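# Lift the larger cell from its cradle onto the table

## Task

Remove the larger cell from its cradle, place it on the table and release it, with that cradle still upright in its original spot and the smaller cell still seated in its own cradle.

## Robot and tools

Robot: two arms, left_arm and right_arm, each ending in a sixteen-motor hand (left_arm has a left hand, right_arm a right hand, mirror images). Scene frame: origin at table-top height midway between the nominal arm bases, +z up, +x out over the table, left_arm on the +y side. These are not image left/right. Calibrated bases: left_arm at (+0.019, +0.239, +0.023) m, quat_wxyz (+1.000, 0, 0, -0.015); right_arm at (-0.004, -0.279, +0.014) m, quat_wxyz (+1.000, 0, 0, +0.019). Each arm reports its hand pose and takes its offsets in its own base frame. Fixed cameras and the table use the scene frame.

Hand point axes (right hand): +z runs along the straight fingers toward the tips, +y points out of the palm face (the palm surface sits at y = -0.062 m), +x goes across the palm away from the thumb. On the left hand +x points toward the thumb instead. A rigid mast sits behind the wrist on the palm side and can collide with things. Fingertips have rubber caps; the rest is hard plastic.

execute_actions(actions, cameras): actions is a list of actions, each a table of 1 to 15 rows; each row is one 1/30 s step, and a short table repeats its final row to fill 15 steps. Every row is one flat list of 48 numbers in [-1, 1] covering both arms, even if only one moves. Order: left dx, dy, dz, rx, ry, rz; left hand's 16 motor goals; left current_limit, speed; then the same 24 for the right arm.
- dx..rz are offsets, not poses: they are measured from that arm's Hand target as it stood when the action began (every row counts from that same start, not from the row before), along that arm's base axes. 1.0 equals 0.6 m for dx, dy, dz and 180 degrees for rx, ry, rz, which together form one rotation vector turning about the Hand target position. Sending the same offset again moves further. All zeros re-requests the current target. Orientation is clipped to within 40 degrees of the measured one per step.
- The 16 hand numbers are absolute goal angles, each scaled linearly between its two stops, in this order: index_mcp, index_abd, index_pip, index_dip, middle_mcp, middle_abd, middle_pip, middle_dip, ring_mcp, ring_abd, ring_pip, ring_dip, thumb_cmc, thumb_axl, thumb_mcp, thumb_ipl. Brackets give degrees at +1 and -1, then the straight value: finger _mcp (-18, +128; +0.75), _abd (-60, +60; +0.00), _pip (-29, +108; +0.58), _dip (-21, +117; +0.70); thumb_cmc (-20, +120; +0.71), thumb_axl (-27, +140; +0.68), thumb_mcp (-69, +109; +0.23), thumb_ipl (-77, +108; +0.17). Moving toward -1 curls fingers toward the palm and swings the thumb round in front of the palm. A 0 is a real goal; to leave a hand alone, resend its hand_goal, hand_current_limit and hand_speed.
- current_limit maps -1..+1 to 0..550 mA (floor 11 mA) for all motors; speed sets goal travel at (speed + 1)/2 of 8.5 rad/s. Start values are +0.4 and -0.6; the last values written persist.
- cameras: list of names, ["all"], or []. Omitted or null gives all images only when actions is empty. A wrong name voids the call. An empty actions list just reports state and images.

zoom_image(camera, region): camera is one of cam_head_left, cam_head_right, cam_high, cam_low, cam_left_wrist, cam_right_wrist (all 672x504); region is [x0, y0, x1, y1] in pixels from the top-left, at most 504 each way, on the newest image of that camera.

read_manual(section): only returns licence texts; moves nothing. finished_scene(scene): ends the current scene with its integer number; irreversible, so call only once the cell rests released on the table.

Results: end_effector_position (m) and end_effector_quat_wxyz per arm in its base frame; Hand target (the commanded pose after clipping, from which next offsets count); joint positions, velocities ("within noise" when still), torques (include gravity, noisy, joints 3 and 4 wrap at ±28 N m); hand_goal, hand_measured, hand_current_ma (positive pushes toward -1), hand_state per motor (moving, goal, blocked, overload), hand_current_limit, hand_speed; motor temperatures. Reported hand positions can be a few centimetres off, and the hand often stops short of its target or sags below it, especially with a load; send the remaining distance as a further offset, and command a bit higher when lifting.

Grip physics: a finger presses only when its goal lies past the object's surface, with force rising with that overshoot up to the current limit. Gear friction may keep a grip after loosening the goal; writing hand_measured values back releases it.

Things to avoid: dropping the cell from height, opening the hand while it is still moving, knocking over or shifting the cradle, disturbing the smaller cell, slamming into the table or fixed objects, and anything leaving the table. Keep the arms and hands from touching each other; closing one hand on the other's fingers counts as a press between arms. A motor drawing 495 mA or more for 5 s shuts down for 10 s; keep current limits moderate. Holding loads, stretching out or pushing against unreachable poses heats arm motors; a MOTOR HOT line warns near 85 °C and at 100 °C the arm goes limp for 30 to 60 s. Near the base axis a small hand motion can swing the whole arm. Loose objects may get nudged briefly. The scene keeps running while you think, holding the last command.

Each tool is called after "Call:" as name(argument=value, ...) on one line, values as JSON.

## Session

Call:
execute_actions(actions=[])

Scene clock: 0.00 s.
left_arm: end_effector_position=(+0.4702, -0.1238, +0.1983) hand_goal=(+0.754, +0.000, +0.576, +0.696, +0.754, +0.000, +0.576, +0.696, +0.754, +0.000, +0.576, +0.696, +0.714, +0.678, +0.226, +0.168) hand_measured=(+0.754, +0.000, +0.576, +0.696, +0.754, +0.000, +0.576, +0.696, +0.754, +0.000, +0.576, +0.696, +0.714, +0.678, +0.226, +0.168) hand_current_ma=(+0, +0, +0, +0, +0, +0, +0, +0, +0, +0, +0, +0, +0, +0, +0, +0) hand_state=(goal, goal, goal, goal, goal, goal, goal, goal, goal, goal, goal, goal, goal, goal, goal, goal) hand_current_limit=0.40 hand_speed=-0.60 end_effector_quat_wxyz=(+0.423, +0.223, +0.843, +0.246) | right_arm: end_effector_position=(+0.5233, -0.1619, +0.3458) hand_goal=(+0.754, +0.000, +0.576, +0.696, +0.754, +0.000, +0.576, +0.696, +0.754, +0.000, +0.576, +0.696, +0.714, +0.678, +0.226, +0.168) hand_measured=(+0.754, +0.000, +0.576, +0.696, +0.754, +0.000, +0.576, +0.696, +0.754, +0.000, +0.576, +0.696, +0.714, +0.678, +0.226, +0.168) hand_current_ma=(+0, +0, +0, +0, +0, +0, +0, +0, +0, +0, +0, +0, +0, +0, +0, +0) hand_state=(goal, goal, goal, goal, goal, goal, goal, goal, goal, goal, goal, goal, goal, goal, goal, goal) hand_current_limit=0.40 hand_speed=-0.60 end_effector_quat_wxyz=(+0.527, +0.260, +0.697, +0.410)
Joint positions: left_arm=[-0.639 1.428 0.841 -0.193 -0.738 -1.374] | right_arm=[-0.591 1.457 0.84 0.444 -0.889 -0.686]
Joint velocities: within noise
Joint torques (N m): no reading
Motor temperatures (°C): left_arm=[26 32 29 26 24 25] | right_arm=[29 29 31 24 27 25]
Heat: left arm: hottest shoulder 32 °C; right arm: hottest elbow 31 °C.
Hand target: left_arm +0.4773, -0.1290, +0.2119; +0.438, +0.214, +0.839, +0.240 | right_arm +0.5259, -0.1636, +0.3621; +0.540, +0.248, +0.693, +0.407

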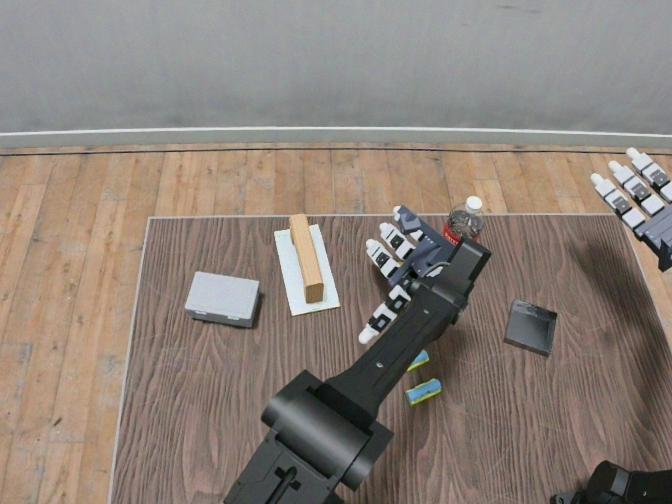

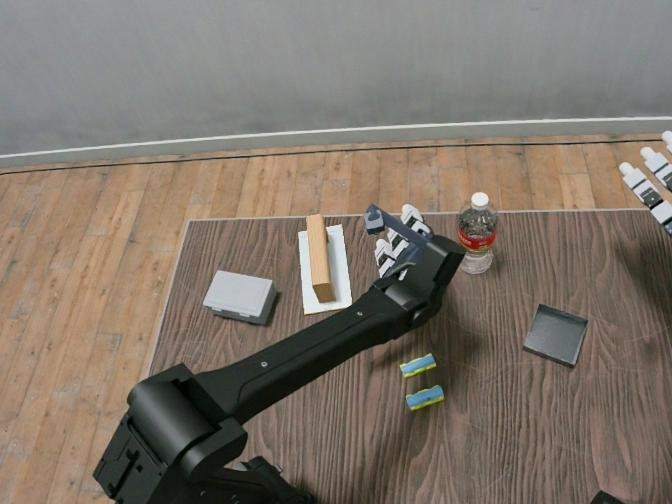

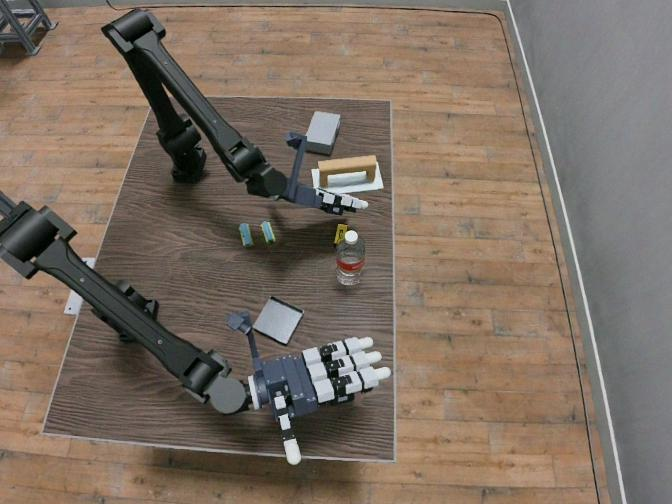

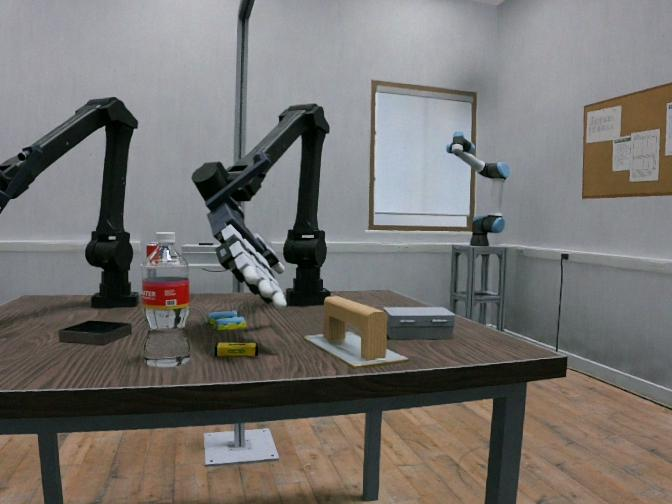

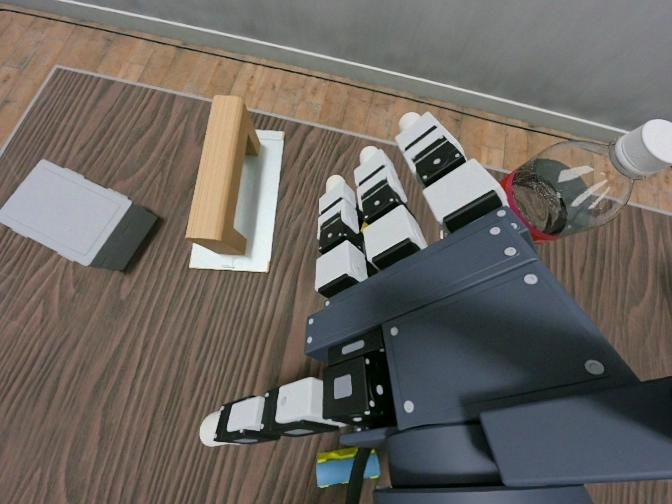

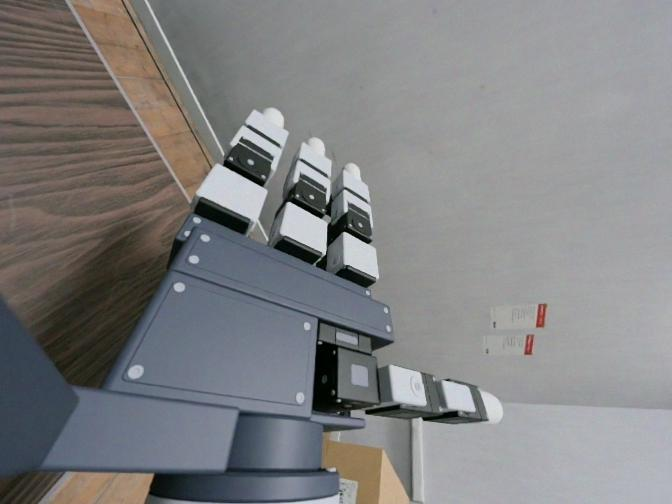

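Call:
zoom_image(camera="cam_head_right", region=[380, 330, 480, 430])

Call:
zoom_image(camera="cam_high", region=[220, 200, 290, 260])

Call:
zoom_image(camera="cam_low", region=[190, 290, 270, 370])

Scaled by 5.040 from the camera's 672x504 image, which has a finer 960x720 frame.

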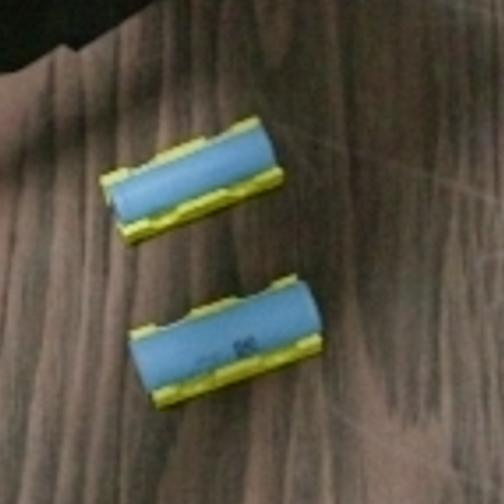

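Scaled by 7.200 from the camera's 672x504 image, which has a finer 960x720 frame.

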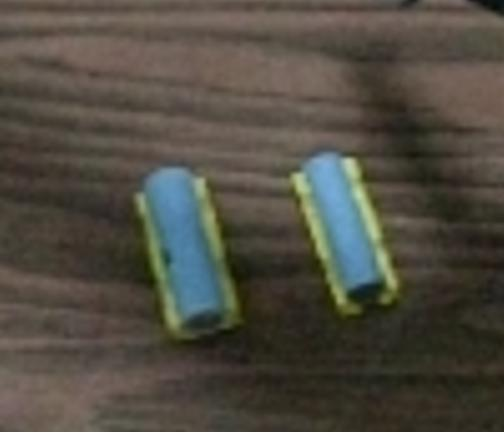

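Scaled by 6.300 from the camera's 672x504 image, which has a finer 960x720 frame.

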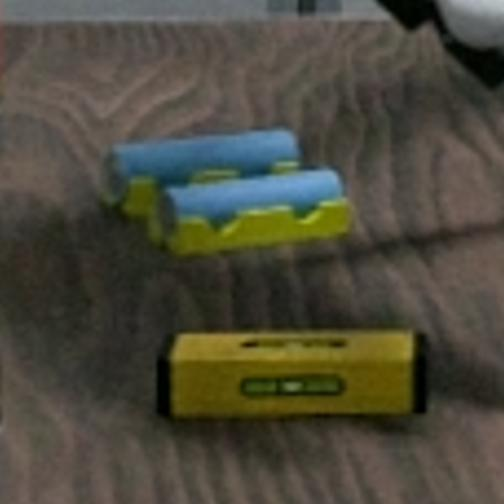

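Call:
execute_actions(actions=[[[0,0.05,0.1,0,0,0.042,0.754,0,0.576,0.696,0.754,0,0.576,0.696,0.754,0,0.576,0.696,0.714,0.678,0.226,0.168,0.4,-0.6,-0.0833,0.05,0,0.0972,0.1063,0.008,0.754,0,0.576,0.696,0.754,0,0.576,0.696,0.754,0,0.576,0.696,0.714,0.678,0.226,0.168,0.4,-0.6]],[[0,0.1,0.1,0,0,0.042,0.754,0,0.576,0.696,0.754,0,0.576,0.696,0.754,0,0.576,0.696,0.714,0.678,0.226,0.168,0.4,-0.6,-0.0833,0.0667,0,0.0972,0.1063,0.008,0.754,0,0.576,0.696,0.754,0,0.576,0.696,0.754,0,0.576,0.696,0.714,0.678,0.226,0.168,0.4,-0.6]],[[0,0.1333,0,0,0,0.042,0.754,0,0.576,0.696,0.754,0,0.576,0.696,0.754,0,0.576,0.696,0.714,0.678,0.226,0.168,0.4,-0.6,-0.0833,0.0833,0,0.0972,0.1063,0.008,0.754,0,0.2,0.3,0.959,0,0.576,0.696,0.959,0,0.576,0.696,0.2,0.678,0.1,0.168,0.4,-0.6]],[[0,0.1333,0,0,0,0.042,0.754,0,0.576,0.696,0.754,0,0.576,0.696,0.754,0,0.576,0.696,0.714,0.678,0.226,0.168,0.4,-0.6,-0.0833,0.1,0,0.0972,0.1063,0.008,0.754,0,-0.08,-0.246,0.959,0,0.576,0.696,0.959,0,0.576,0.696,-0.5,0.678,0,0.168,0.4,-0.6]],[[0,0.1333,0,0,0,0.042,0.754,0,0.576,0.696,0.754,0,0.576,0.696,0.754,0,0.576,0.696,0.714,0.678,0.226,0.168,0.4,-0.6,-0.0167,0.1167,0,0.0054,0.1271,-0.0205,0.754,0,-0.08,-0.246,0.959,0,0.576,0.696,0.959,0,0.576,0.696,-0.5,0.678,0,0.168,0.4,-0.6]],[[0,0.1333,0,0,0,0.042,0.754,0,0.576,0.696,0.754,0,0.576,0.696,0.754,0,0.576,0.696,0.714,0.678,0.226,0.168,0.4,-0.6,-0.0167,0.1167,-0.05,0.0054,0.1271,-0.0205,0.754,0,-0.08,-0.246,0.959,0,0.576,0.696,0.959,0,0.576,0.696,-0.5,0.678,0,0.168,0.4,-0.6]],[[0,0,0,0,0,0,0.754,0,0.576,0.696,0.754,0,0.576,0.696,0.754,0,0.576,0.696,0.714,0.678,0.226,0.168,0.4,-0.6,-0.0167,0.1167,-0.08,0.0054,0.1271,-0.0205,0.754,0,-0.08,-0.246,0.959,0,0.576,0.696,0.959,0,0.576,0.696,-0.5,0.678,0,0.168,0.4,-0.6]],[[0,0,0,0,0,0,0.754,0,0.576,0.696,0.754,0,0.576,0.696,0.754,0,0.576,0.696,0.714,0.678,0.226,0.168,0.4,-0.6,-0.0167,0.1167,-0.09,0.0054,0.1271,-0.0205,0.754,0,-0.08,-0.246,0.959,0,0.576,0.696,0.959,0,0.576,0.696,-0.5,0.678,0,0.168,0.4,-0.6]]], cameras=["cam_head_left", "cam_head_right", "cam_high", "cam_low"])

Call:
zoom_image(camera="cam_head_right", region=[350, 310, 490, 430])

Call:
zoom_image(camera="cam_high", region=[200, 180, 290, 270])

Call:
zoom_image(camera="cam_low", region=[140, 240, 300, 340])

Scene clock: 125.10 s.
left_arm: end_effector_position=(+0.4565, +0.2784, +0.3026) hand_goal=(+0.754, +0.000, +0.576, +0.696, +0.754, +0.000, +0.576, +0.696, +0.754, +0.000, +0.576, +0.696, +0.714, +0.678, +0.226, +0.168) hand_measured=(+0.760, +0.000, +0.576, +0.696, +0.760, +0.000, +0.576, +0.696, +0.760, +0.000, +0.576, +0.696, +0.718, +0.678, +0.224, +0.168) hand_current_ma=(+23, +0, +2, +0, +23, +0, +2, +0, +20, +0, +2, +0, +15, -2, -4, -1) hand_state=(goal, goal, goal, goal, goal, goal, goal, goal, goal, goal, goal, goal, goal, goal, goal, goal) hand_current_limit=0.40 hand_speed=-0.60 end_effector_quat_wxyz=(+0.283, -0.124, +0.869, +0.387) | right_arm: end_effector_position=(+0.2818, +0.2920, +0.2151) hand_goal=(+0.754, +0.000, -0.080, -0.246, +0.960, +0.000, +0.576, +0.696, +0.960, +0.000, +0.576, +0.696, -0.500, +0.678, +0.000, +0.168) hand_measured=(+0.748, +0.002, -0.078, -0.244, +0.952, +0.002, +0.576, +0.696, +0.952, +0.002, +0.576, +0.696, -0.498, +0.678, +0.000, +0.168) hand_current_ma=(-24, +2, +5, +7, -27, +6, -1, +0, -31, +5, -1, +0, +3, -2, -2, -1) hand_state=(goal, goal, goal, goal, goal, goal, goal, goal, goal, goal, goal, goal, goal, goal, goal, goal) hand_current_limit=0.40 hand_speed=-0.60 end_effector_quat_wxyz=(-0.489, +0.858, +0.119, -0.098)
Joint positions: left_arm=[0.207 1.422 1.146 -0.51 -0.703 -1.346] | right_arm=[0.526 1.333 1.149 -1.071 -1.014 1.998]
Joint torques (N m): left_arm=[-0.21 -11.58 15.02 1.99 -0.75 0.17] | right_arm=[-0.73 -11.34 10.14 1.47 -0.84 0.09]
Motor temperatures (°C): left_arm=[26 34 37 26 25 25] | right_arm=[29 31 42 24 27 25]
Heat: left arm: hottest elbow 37 °C; right arm: hottest elbow 42 °C.
Hand target: left_arm +0.4773, +0.2811, +0.3321; +0.312, -0.126, +0.857, +0.390 | right_arm +0.2860, +0.2965, +0.2302; -0.495, +0.856, +0.124, -0.076
Off the commanded pose: left_arm 0.036 m, 4 deg | right_arm 0.016 m, 3 deg.
Images, in order (width x height): cam_head_left 672x504, cam_head_right 672x504, cam_high 672x504, cam_low 672x504.

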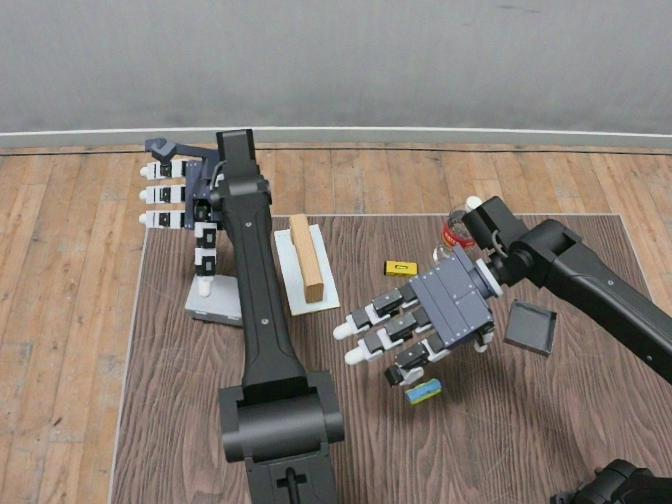

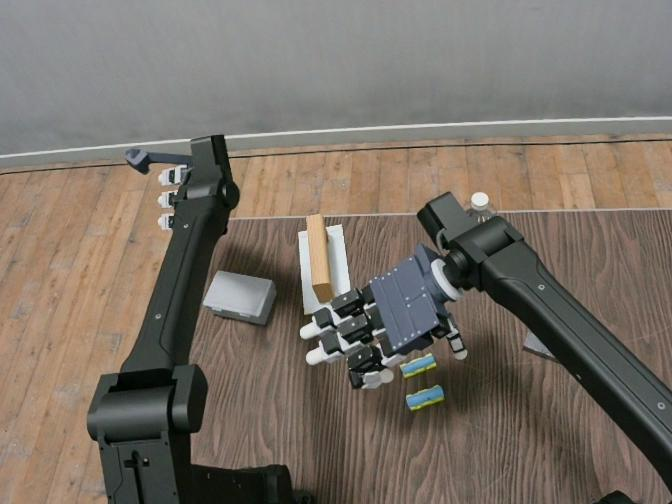

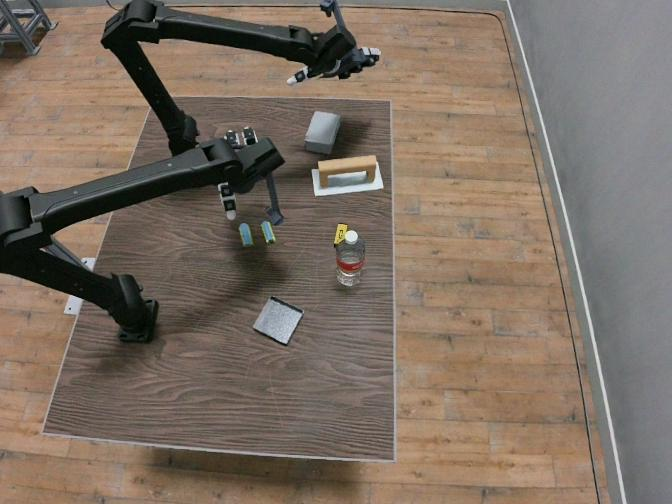

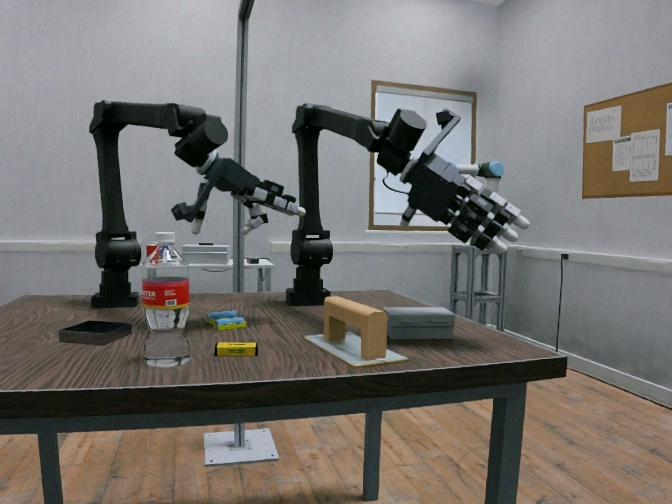

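Scaled by 3.600 from the camera's 672x504 image, which has a finer 960x720 frame.

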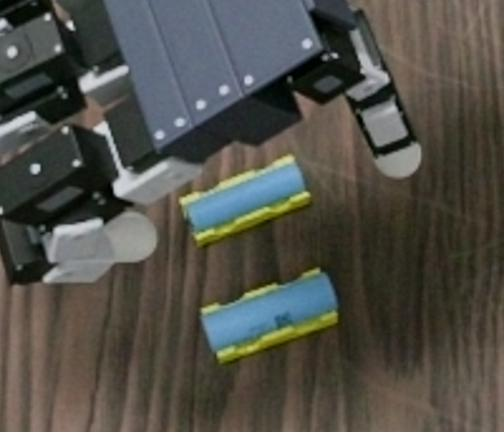

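Scaled by 5.600 from the camera's 672x504 image, which has a finer 960x720 frame.

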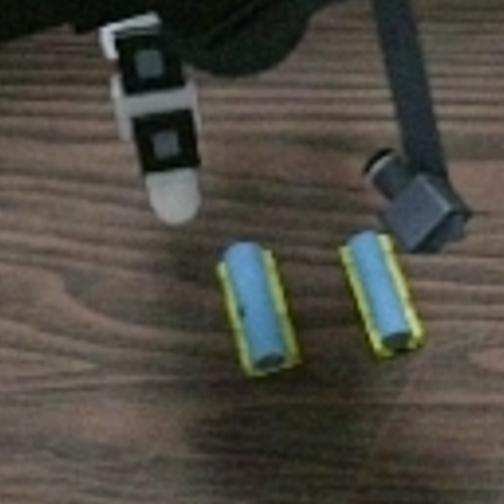

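Scaled by 3.150 from the camera's 672x504 image, which has a finer 960x720 frame.

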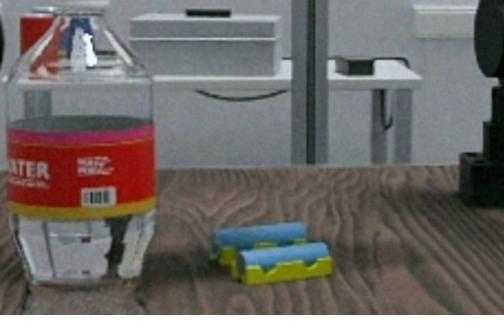

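Call:
execute_actions(actions=[[[0,0,0,0,0,0,0.754,0,0.576,0.696,0.754,0,0.576,0.696,0.754,0,0.576,0.696,0.714,0.678,0.226,0.168,0.4,-0.6,0,0,-0.13,0,0,0,0.754,0,-0.08,-0.246,0.959,0,0.576,0.696,0.959,0,0.576,0.696,-0.5,0.678,0,0.168,0.4,-0.6]],[[0,0,0,0,0,0,0.754,0,0.576,0.696,0.754,0,0.576,0.696,0.754,0,0.576,0.696,0.714,0.678,0.226,0.168,0.4,-0.6,0,0,-0.125,0,0,0,0.754,0,-0.08,-0.246,0.959,0,0.576,0.696,0.959,0,0.576,0.696,-0.5,0.678,0,0.168,0.4,-0.6]]], cameras=["cam_head_left", "cam_head_right", "cam_high", "cam_low"])

Call:
zoom_image(camera="cam_head_right", region=[370, 340, 470, 430])

Call:
zoom_image(camera="cam_head_left", region=[370, 320, 490, 430])

Call:
zoom_image(camera="cam_high", region=[210, 190, 290, 270])

Call:
zoom_image(camera="cam_low", region=[170, 250, 280, 340])

Scene clock: 154.13 s.
left_arm: end_effector_position=(+0.4565, +0.2784, +0.3026) hand_goal=(+0.754, +0.000, +0.576, +0.696, +0.754, +0.000, +0.576, +0.696, +0.754, +0.000, +0.576, +0.696, +0.714, +0.678, +0.226, +0.168) hand_measured=(+0.760, +0.000, +0.576, +0.696, +0.760, +0.000, +0.576, +0.696, +0.760, +0.000, +0.576, +0.696, +0.718, +0.678, +0.224, +0.168) hand_current_ma=(+23, +0, +2, +0, +23, +0, +2, +0, +20, +0, +2, +0, +15, -2, -4, -1) hand_state=(goal, goal, goal, goal, goal, goal, goal, goal, goal, goal, goal, goal, goal, goal, goal, goal) hand_current_limit=0.40 hand_speed=-0.60 end_effector_quat_wxyz=(+0.283, -0.124, +0.869, +0.387) | right_arm: end_effector_position=(+0.2821, +0.2907, +0.0738) hand_goal=(+0.754, +0.000, -0.080, -0.246, +0.960, +0.000, +0.576, +0.696, +0.960, +0.000, +0.576, +0.696, -0.500, +0.678, +0.000, +0.168) hand_measured=(+0.748, +0.002, -0.078, -0.244, +0.952, +0.002, +0.576, +0.696, +0.952, +0.002, +0.576, +0.696, -0.500, +0.678, +0.000, +0.168) hand_current_ma=(-24, +2, +5, +7, -27, +6, -1, +0, -31, +5, -1, +0, +1, -2, -2, -1) hand_state=(goal, goal, goal, goal, goal, goal, goal, goal, goal, goal, goal, goal, goal, goal, goal, goal) hand_current_limit=0.40 hand_speed=-0.60 end_effector_quat_wxyz=(-0.492, +0.858, +0.122, -0.080)
Joint positions: left_arm=[0.207 1.422 1.146 -0.51 -0.703 -1.346] | right_arm=[0.526 1.455 0.869 -0.622 -1.002 2.016]
Joint torques (N m): left_arm=[0.03 -10.81 14.98 2.09 -0.74 0.17] | right_arm=[-0.5 -10.05 8.35 1.62 -0.91 0.11]
Motor temperatures (°C): left_arm=[26 34 45 26 25 25] | right_arm=[29 30 43 24 28 25]
Heat: left arm: hottest elbow 45 °C; right arm: hottest elbow 43 °C.
Hand target: left_arm +0.4773, +0.2811, +0.3321; +0.312, -0.126, +0.857, +0.390 | right_arm +0.2859, +0.2965, +0.0771; -0.495, +0.856, +0.124, -0.076
Off the commanded pose: left_arm 0.036 m, 4 deg | right_arm 0.008 m, 1 deg.
Images, in order (width x height): cam_head_left 672x504, cam_head_right 672x504, cam_high 672x504, cam_low 672x504.

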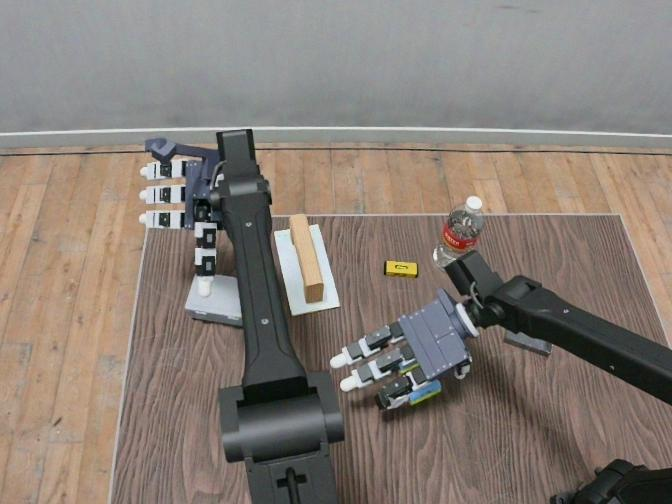

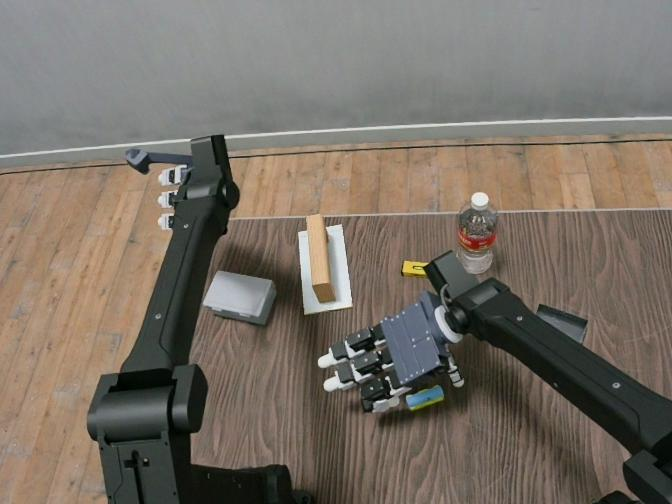

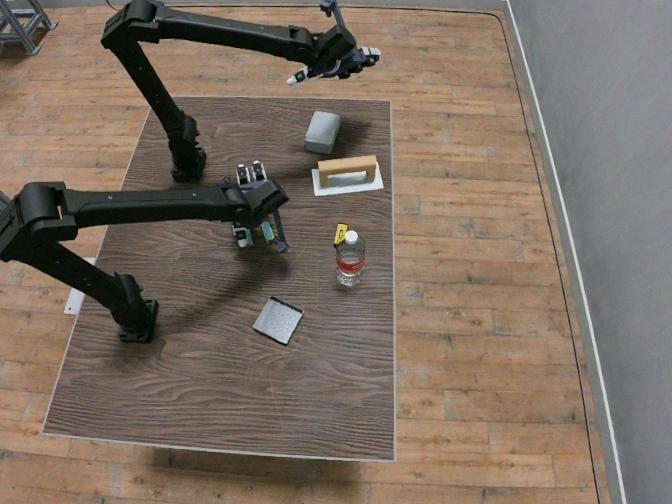

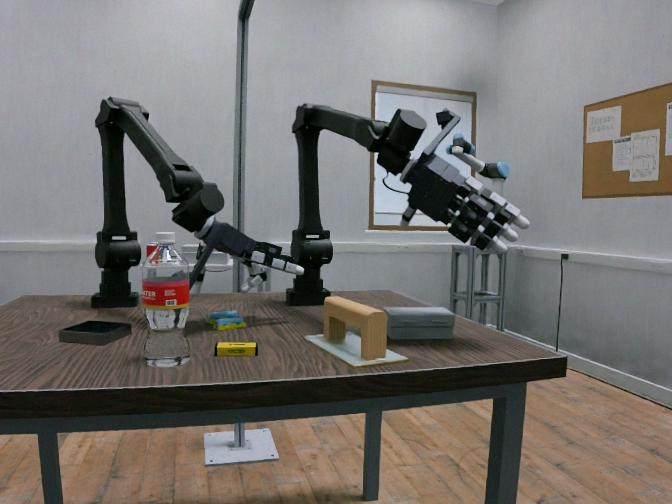

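Scaled by 5.040 from the camera's 672x504 image, which has a finer 960x720 frame.

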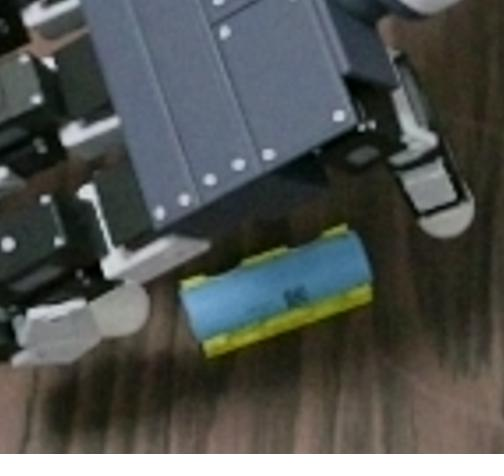

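Scaled by 4.200 from the camera's 672x504 image, which has a finer 960x720 frame.

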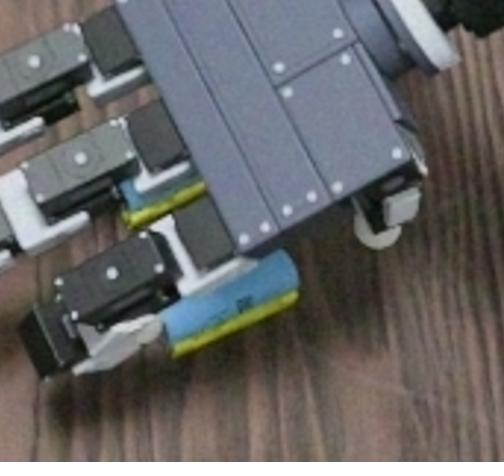

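Scaled by 6.300 from the camera's 672x504 image, which has a finer 960x720 frame.

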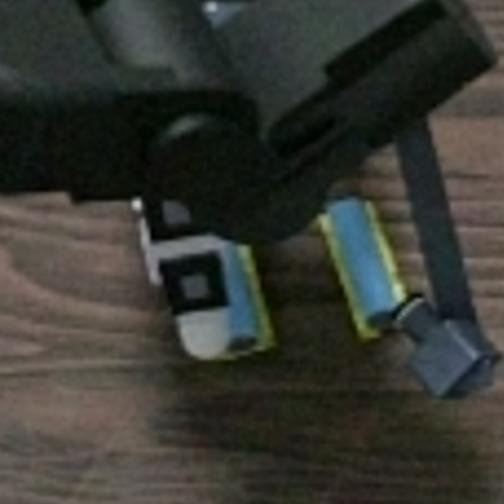

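Scaled by 4.582 from the camera's 672x504 image, which has a finer 960x720 frame.

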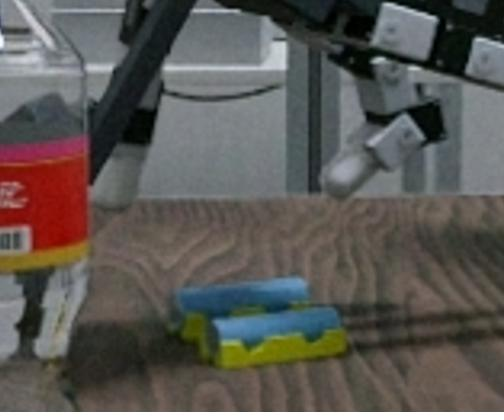

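Call:
execute_actions(actions=[[[0,0,0,0,0,0,0.754,0,0.576,0.696,0.754,0,0.576,0.696,0.754,0,0.576,0.696,0.714,0.678,0.226,0.168,0.4,-0.6,0.0092,0.0083,-0.0683,0,0,0,0.754,0,-0.08,-0.246,0.959,0,0.576,0.696,0.959,0,0.576,0.696,-0.5,0.678,0,0.168,0.4,-0.6]]], cameras=["cam_head_right", "cam_high", "cam_low"])

Call:
zoom_image(camera="cam_head_right", region=[370, 350, 470, 430])

Call:
zoom_image(camera="cam_high", region=[210, 200, 280, 270])

Call:
zoom_image(camera="cam_low", region=[180, 270, 280, 340])

Scene clock: 182.43 s.
left_arm: end_effector_position=(+0.4565, +0.2784, +0.3026) hand_goal=(+0.754, +0.000, +0.576, +0.696, +0.754, +0.000, +0.576, +0.696, +0.754, +0.000, +0.576, +0.696, +0.714, +0.678, +0.226, +0.168) hand_measured=(+0.760, +0.000, +0.576, +0.696, +0.760, +0.000, +0.576, +0.696, +0.760, +0.000, +0.576, +0.696, +0.718, +0.678, +0.224, +0.168) hand_current_ma=(+23, +0, +2, +0, +23, +0, +2, +0, +20, +0, +2, +0, +15, -2, -4, -1) hand_state=(goal, goal, goal, goal, goal, goal, goal, goal, goal, goal, goal, goal, goal, goal, goal, goal) hand_current_limit=0.40 hand_speed=-0.60 end_effector_quat_wxyz=(+0.283, -0.124, +0.869, +0.387) | right_arm: end_effector_position=(+0.2909, +0.2963, +0.0373) hand_goal=(+0.754, +0.000, -0.080, -0.246, +0.960, +0.000, +0.576, +0.696, +0.960, +0.000, +0.576, +0.696, -0.500, +0.678, +0.000, +0.168) hand_measured=(+0.748, +0.002, -0.078, -0.244, +0.952, +0.002, +0.576, +0.696, +0.952, +0.002, +0.576, +0.696, -0.500, +0.678, +0.000, +0.168) hand_current_ma=(-24, +2, +5, +7, -27, +6, -1, +0, -31, +5, -1, +0, +1, -2, -2, -1) hand_state=(goal, goal, goal, goal, goal, goal, goal, goal, goal, goal, goal, goal, goal, goal, goal, goal) hand_current_limit=0.40 hand_speed=-0.60 end_effector_quat_wxyz=(-0.494, +0.857, +0.123, -0.075)
Joint positions: left_arm=[0.207 1.422 1.146 -0.51 -0.703 -1.346] | right_arm=[0.527 1.539 0.843 -0.494 -1.002 2.023]
Joint torques (N m): left_arm=[-0.26 -11.05 15.04 1.94 -0.74 0.18] | right_arm=[-0.21 -10.29 7.42 1.62 -0.87 0.1]
Heat: left arm: hottest elbow 48 °C; right arm: hottest elbow 41 °C.
Hand target: left_arm +0.4773, +0.2811, +0.3321; +0.312, -0.126, +0.857, +0.390 | right_arm +0.2914, +0.3015, +0.0361; -0.495, +0.856, +0.124, -0.076
Off the commanded pose: left_arm 0.036 m, 4 deg | right_arm 0.005 m, 0 deg.
Images, in order (width x height): cam_head_right 672x504, cam_high 672x504, cam_low 672x504.

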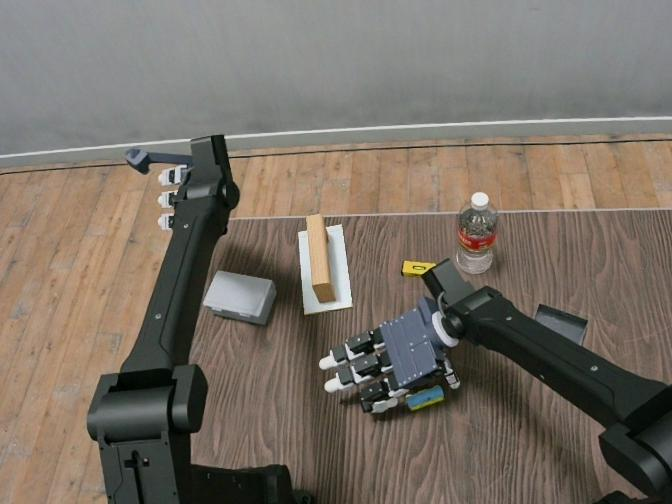

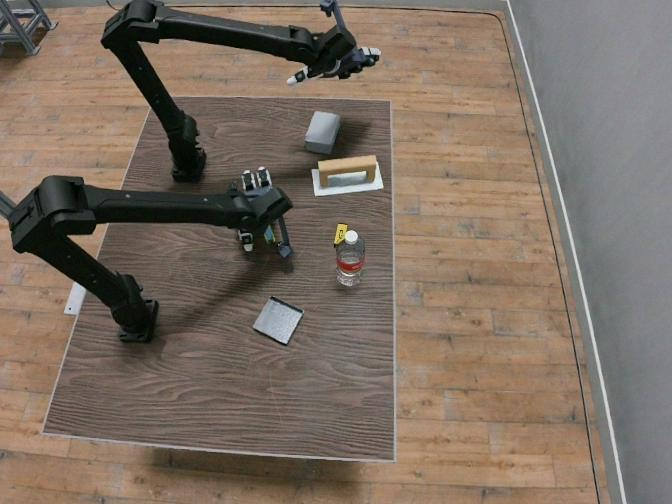

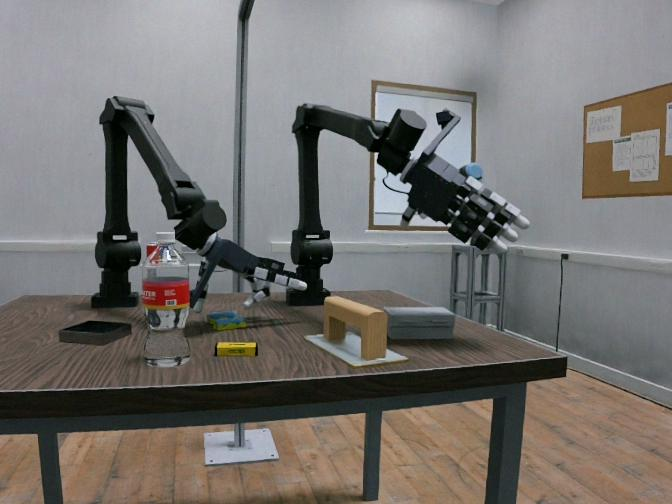

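Scaled by 5.040 from the camera's 672x504 image, which has a finer 960x720 frame.

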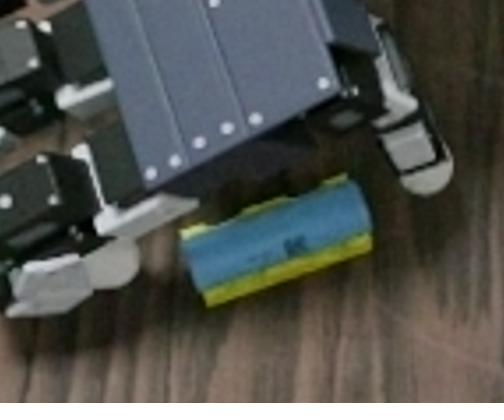

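Scaled by 7.200 from the camera's 672x504 image, which has a finer 960x720 frame.

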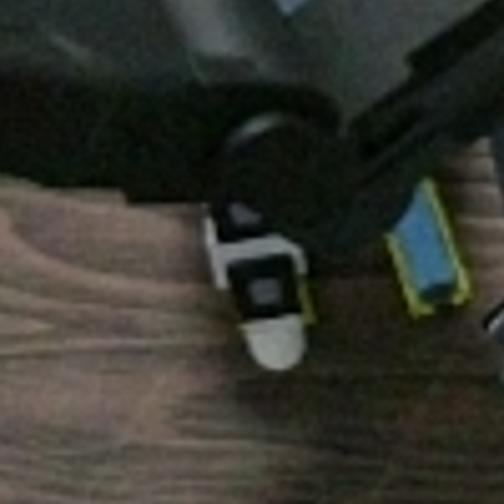

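Scaled by 5.040 from the camera's 672x504 image, which has a finer 960x720 frame.

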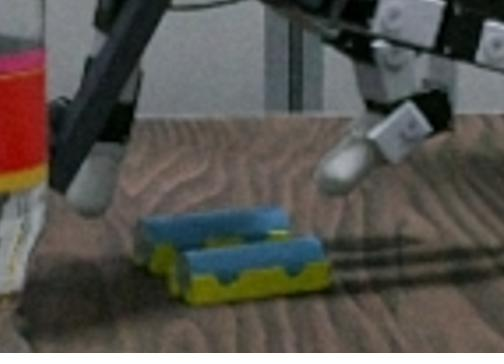

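Call:
execute_actions(actions=[[[0,0,0,0,0,0,0.754,0,0.576,0.696,0.754,0,0.576,0.696,0.754,0,0.576,0.696,0.714,0.678,0.226,0.168,0.4,-0.6,-0.001,-0.001,-0.037,0,0,0,0.754,0,-0.08,-0.246,0.959,0,0.576,0.696,0.959,0,0.576,0.696,-0.5,0.678,0,0.168,0.4,-0.6]],[[0,0,0,0,0,0,0.754,0,0.576,0.696,0.754,0,0.576,0.696,0.754,0,0.576,0.696,0.714,0.678,0.226,0.168,0.4,-0.6,0,0,0,0,0,0,0.644,0,-0.153,-0.174,0.959,0,0.576,0.696,0.959,0,0.576,0.696,-0.5,0.678,-0.09,0.168,0.4,-0.9]]], cameras=["cam_head_right", "cam_high", "cam_low"])

Call:
zoom_image(camera="cam_head_right", region=[370, 360, 470, 430])

Call:
zoom_image(camera="cam_high", region=[210, 200, 280, 270])

Call:
zoom_image(camera="cam_low", region=[180, 280, 280, 340])

Scene clock: 204.53 s.
left_arm: end_effector_position=(+0.4565, +0.2784, +0.3026) hand_goal=(+0.754, +0.000, +0.576, +0.696, +0.754, +0.000, +0.576, +0.696, +0.754, +0.000, +0.576, +0.696, +0.714, +0.678, +0.226, +0.168) hand_measured=(+0.760, +0.000, +0.576, +0.696, +0.760, +0.000, +0.576, +0.696, +0.760, +0.000, +0.576, +0.696, +0.718, +0.678, +0.224, +0.168) hand_current_ma=(+23, +0, +2, +0, +23, +0, +2, +0, +20, +0, +2, +0, +15, -2, -4, -1) hand_state=(goal, goal, goal, goal, goal, goal, goal, goal, goal, goal, goal, goal, goal, goal, goal, goal) hand_current_limit=0.40 hand_speed=-0.60 end_effector_quat_wxyz=(+0.283, -0.124, +0.869, +0.387) | right_arm: end_effector_position=(+0.2921, +0.2970, +0.0178) hand_goal=(+0.644, +0.000, -0.152, -0.174, +0.960, +0.000, +0.576, +0.696, +0.960, +0.000, +0.576, +0.696, -0.500, +0.678, -0.090, +0.168) hand_measured=(+0.640, +0.002, -0.150, -0.176, +0.952, +0.002, +0.576, +0.696, +0.952, +0.002, +0.576, +0.696, -0.500, +0.678, -0.086, +0.168) hand_current_ma=(-13, +2, +8, -6, -27, +6, -1, +0, -31, +5, -1, +0, +1, -2, +15, -1) hand_state=(goal, goal, goal, goal, goal, goal, goal, goal, goal, goal, goal, goal, goal, goal, goal, goal) hand_current_limit=0.40 hand_speed=-0.90 end_effector_quat_wxyz=(-0.495, +0.857, +0.124, -0.072)
Joint positions: left_arm=[0.207 1.422 1.146 -0.51 -0.703 -1.346] | right_arm=[0.527 1.578 0.822 -0.426 -1.002 2.024]
Joint torques (N m): left_arm=[-0.26 -11.11 14.91 1.98 -0.76 0.16] | right_arm=[-0.32 -10.05 6.83 1.62 -0.87 0.1]
Heat: left arm: hottest elbow 49 °C; right arm: hottest elbow 39 °C.
Hand target: left_arm +0.4773, +0.2811, +0.3321; +0.312, -0.126, +0.857, +0.390 | right_arm +0.2909, +0.3009, +0.0139; -0.495, +0.856, +0.124, -0.076
Off the commanded pose: left_arm 0.036 m, 4 deg | right_arm 0.006 m, 0 deg.
Images, in order (width x height): cam_head_right 672x504, cam_high 672x504, cam_low 672x504.

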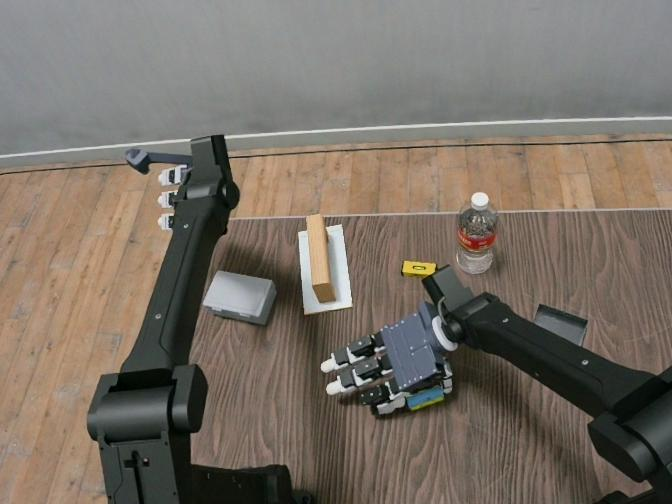

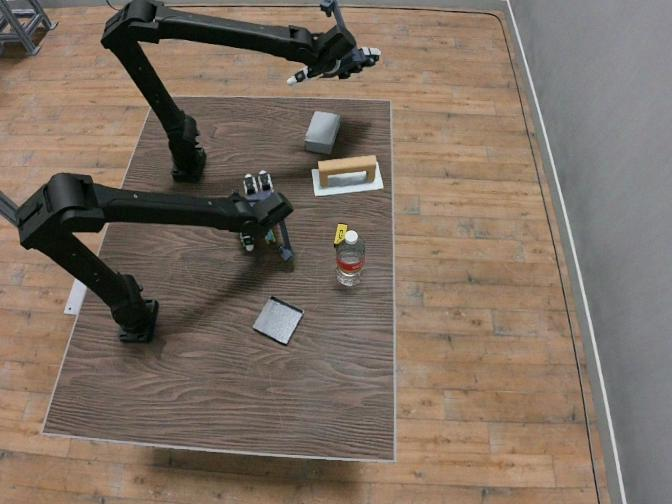

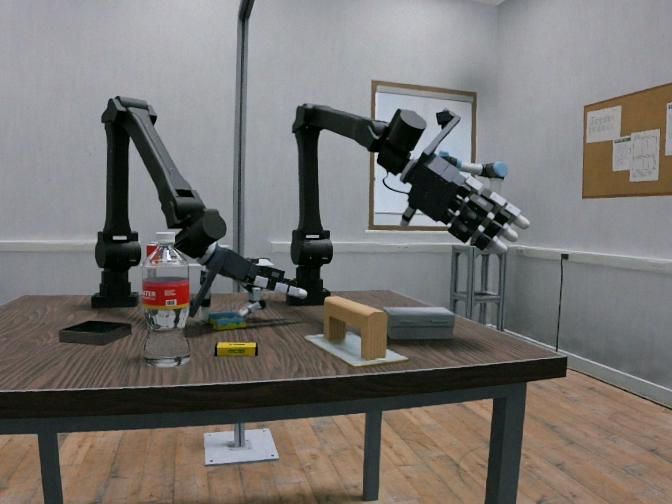

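Scaled by 5.040 from the camera's 672x504 image, which has a finer 960x720 frame.

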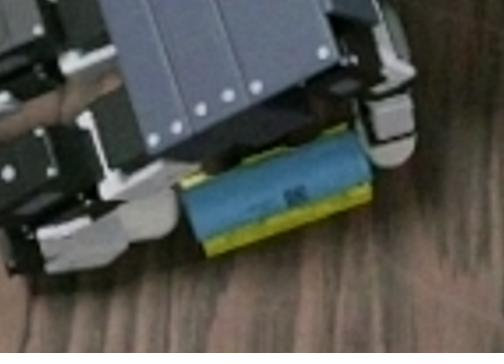

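Scaled by 7.200 from the camera's 672x504 image, which has a finer 960x720 frame.

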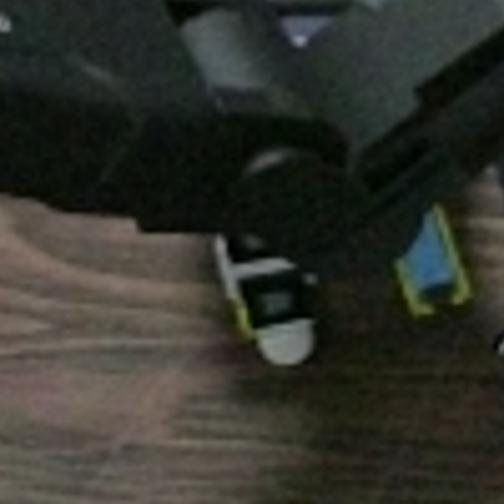

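Scaled by 5.040 from the camera's 672x504 image, which has a finer 960x720 frame.

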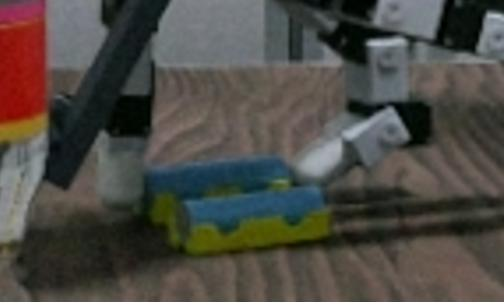

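Call:
execute_actions(actions=[[[0,0,0,0,0,0,0.754,0,0.576,0.696,0.754,0,0.576,0.696,0.754,0,0.576,0.696,0.714,0.678,0.226,0.168,0.4,-0.6,0,0,0,0,0,0,0.534,0,-0.153,-0.174,0.959,0,0.576,0.696,0.959,0,0.576,0.696,-0.5,0.678,-0.18,0.168,0.4,-0.93]],[[0,0,0,0,0,0,0.754,0,0.576,0.696,0.754,0,0.576,0.696,0.754,0,0.576,0.696,0.714,0.678,0.226,0.168,0.4,-0.6,0,0,0,0,0,0,0.534,0,-0.153,-0.174,0.959,0,0.576,0.696,0.959,0,0.576,0.696,-0.5,0.678,-0.18,0.168,0.4,-0.93]],[[0,0,0,0,0,0,0.754,0,0.576,0.696,0.754,0,0.576,0.696,0.754,0,0.576,0.696,0.714,0.678,0.226,0.168,0.4,-0.6,0.033,0,0.05,0,0,0,0.534,0,-0.153,-0.174,0.959,0,0.576,0.696,0.959,0,0.576,0.696,-0.5,0.678,-0.18,0.168,0.4,-0.93]]], cameras=["cam_head_right", "cam_high", "cam_low"])

Call:
zoom_image(camera="cam_head_right", region=[370, 350, 470, 430])

Call:
zoom_image(camera="cam_low", region=[180, 270, 280, 340])

Scene clock: 230.77 s.
left_arm: end_effector_position=(+0.4565, +0.2784, +0.3026) hand_goal=(+0.754, +0.000, +0.576, +0.696, +0.754, +0.000, +0.576, +0.696, +0.754, +0.000, +0.576, +0.696, +0.714, +0.678, +0.226, +0.168) hand_measured=(+0.760, +0.000, +0.576, +0.696, +0.760, +0.000, +0.576, +0.696, +0.760, +0.000, +0.576, +0.696, +0.718, +0.678, +0.224, +0.168) hand_current_ma=(+23, +0, +2, +0, +23, +0, +2, +0, +20, +0, +2, +0, +15, -2, -4, -1) hand_state=(goal, goal, goal, goal, goal, goal, goal, goal, goal, goal, goal, goal, goal, goal, goal, goal) hand_current_limit=0.40 hand_speed=-0.60 end_effector_quat_wxyz=(+0.283, -0.124, +0.869, +0.387) | right_arm: end_effector_position=(+0.2878, +0.2926, +0.0265) hand_goal=(+0.534, +0.000, -0.152, -0.174, +0.960, +0.000, +0.576, +0.696, +0.960, +0.000, +0.576, +0.696, -0.500, +0.678, -0.180, +0.168) hand_measured=(+0.604, +0.002, -0.124, -0.166, +0.952, +0.002, +0.576, +0.696, +0.952, +0.002, +0.576, +0.696, -0.502, +0.678, -0.104, +0.182) hand_current_ma=(+308, +2, +102, +28, -27, +6, -1, +0, -31, +5, -1, +0, -3, -2, +385, +70) hand_state=(blocked, goal, blocked, goal, goal, goal, goal, goal, goal, goal, goal, goal, goal, goal, blocked, goal) hand_current_limit=0.40 hand_speed=-0.93 end_effector_quat_wxyz=(-0.486, +0.861, +0.114, -0.097)
Joint positions: left_arm=[0.207 1.422 1.146 -0.51 -0.703 -1.346] | right_arm=[0.523 1.578 0.859 -0.538 -1.006 2.003]
Joint torques (N m): left_arm=[-0.44 -11.11 14.98 2.04 -0.75 0.17] | right_arm=[-2.14 -11.58 10.59 0.53 -1.03 -0.08]
Motor temperatures (°C): left_arm=[26 34 50 26 25 25] | right_arm=[29 30 39 24 28 25]
Heat: left arm: hottest elbow 50 °C; right arm: hottest elbow 39 °C.
Hand target: left_arm +0.4773, +0.2811, +0.3321; +0.312, -0.126, +0.857, +0.390 | right_arm +0.3108, +0.3008, +0.0439; -0.495, +0.856, +0.124, -0.076
Off the commanded pose: left_arm 0.036 m, 4 deg | right_arm 0.030 m, 3 deg.
Images, in order (width x height): cam_head_right 672x504, cam_high 672x504, cam_low 672x504.

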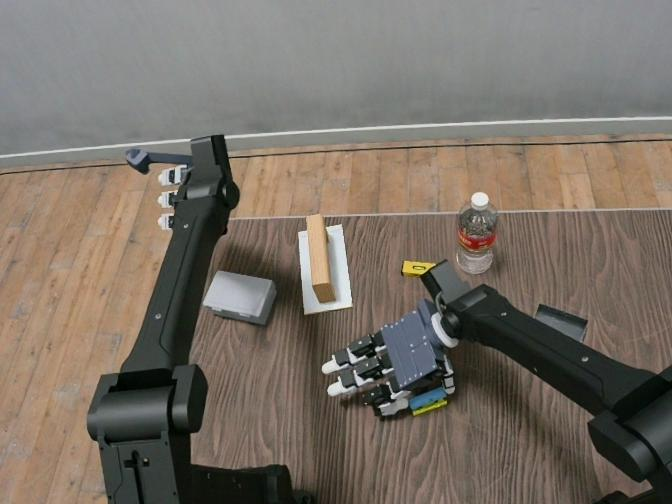

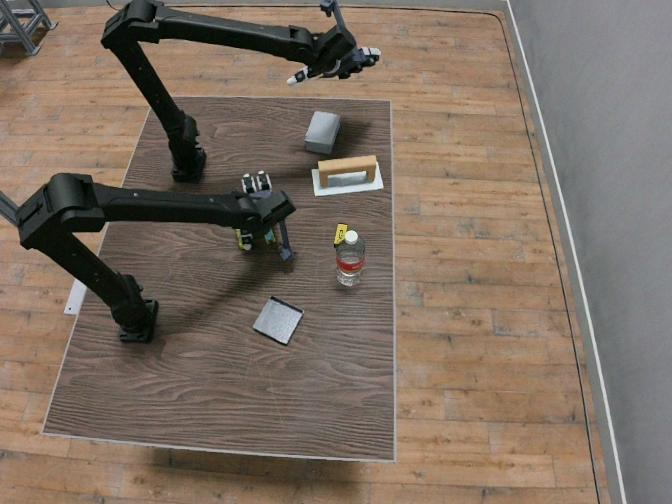

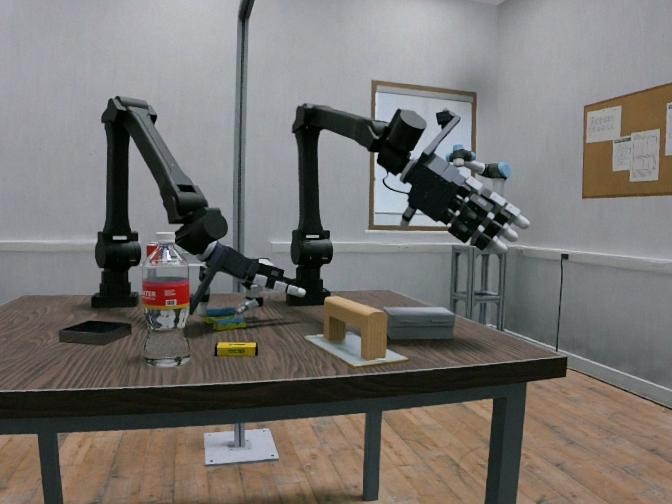

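Scaled by 5.040 from the camera's 672x504 image, which has a finer 960x720 frame.

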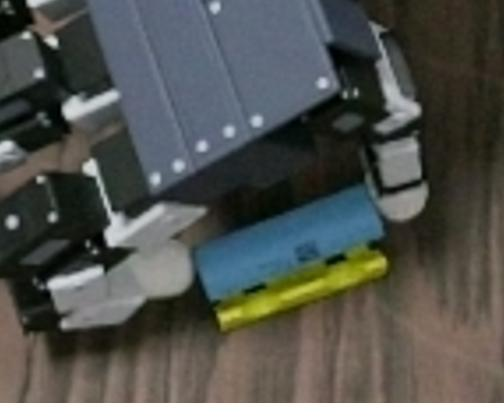

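Scaled by 5.040 from the camera's 672x504 image, which has a finer 960x720 frame.

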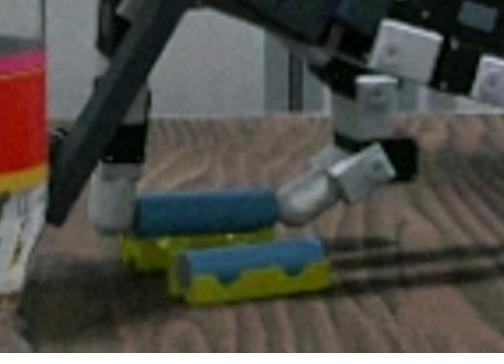

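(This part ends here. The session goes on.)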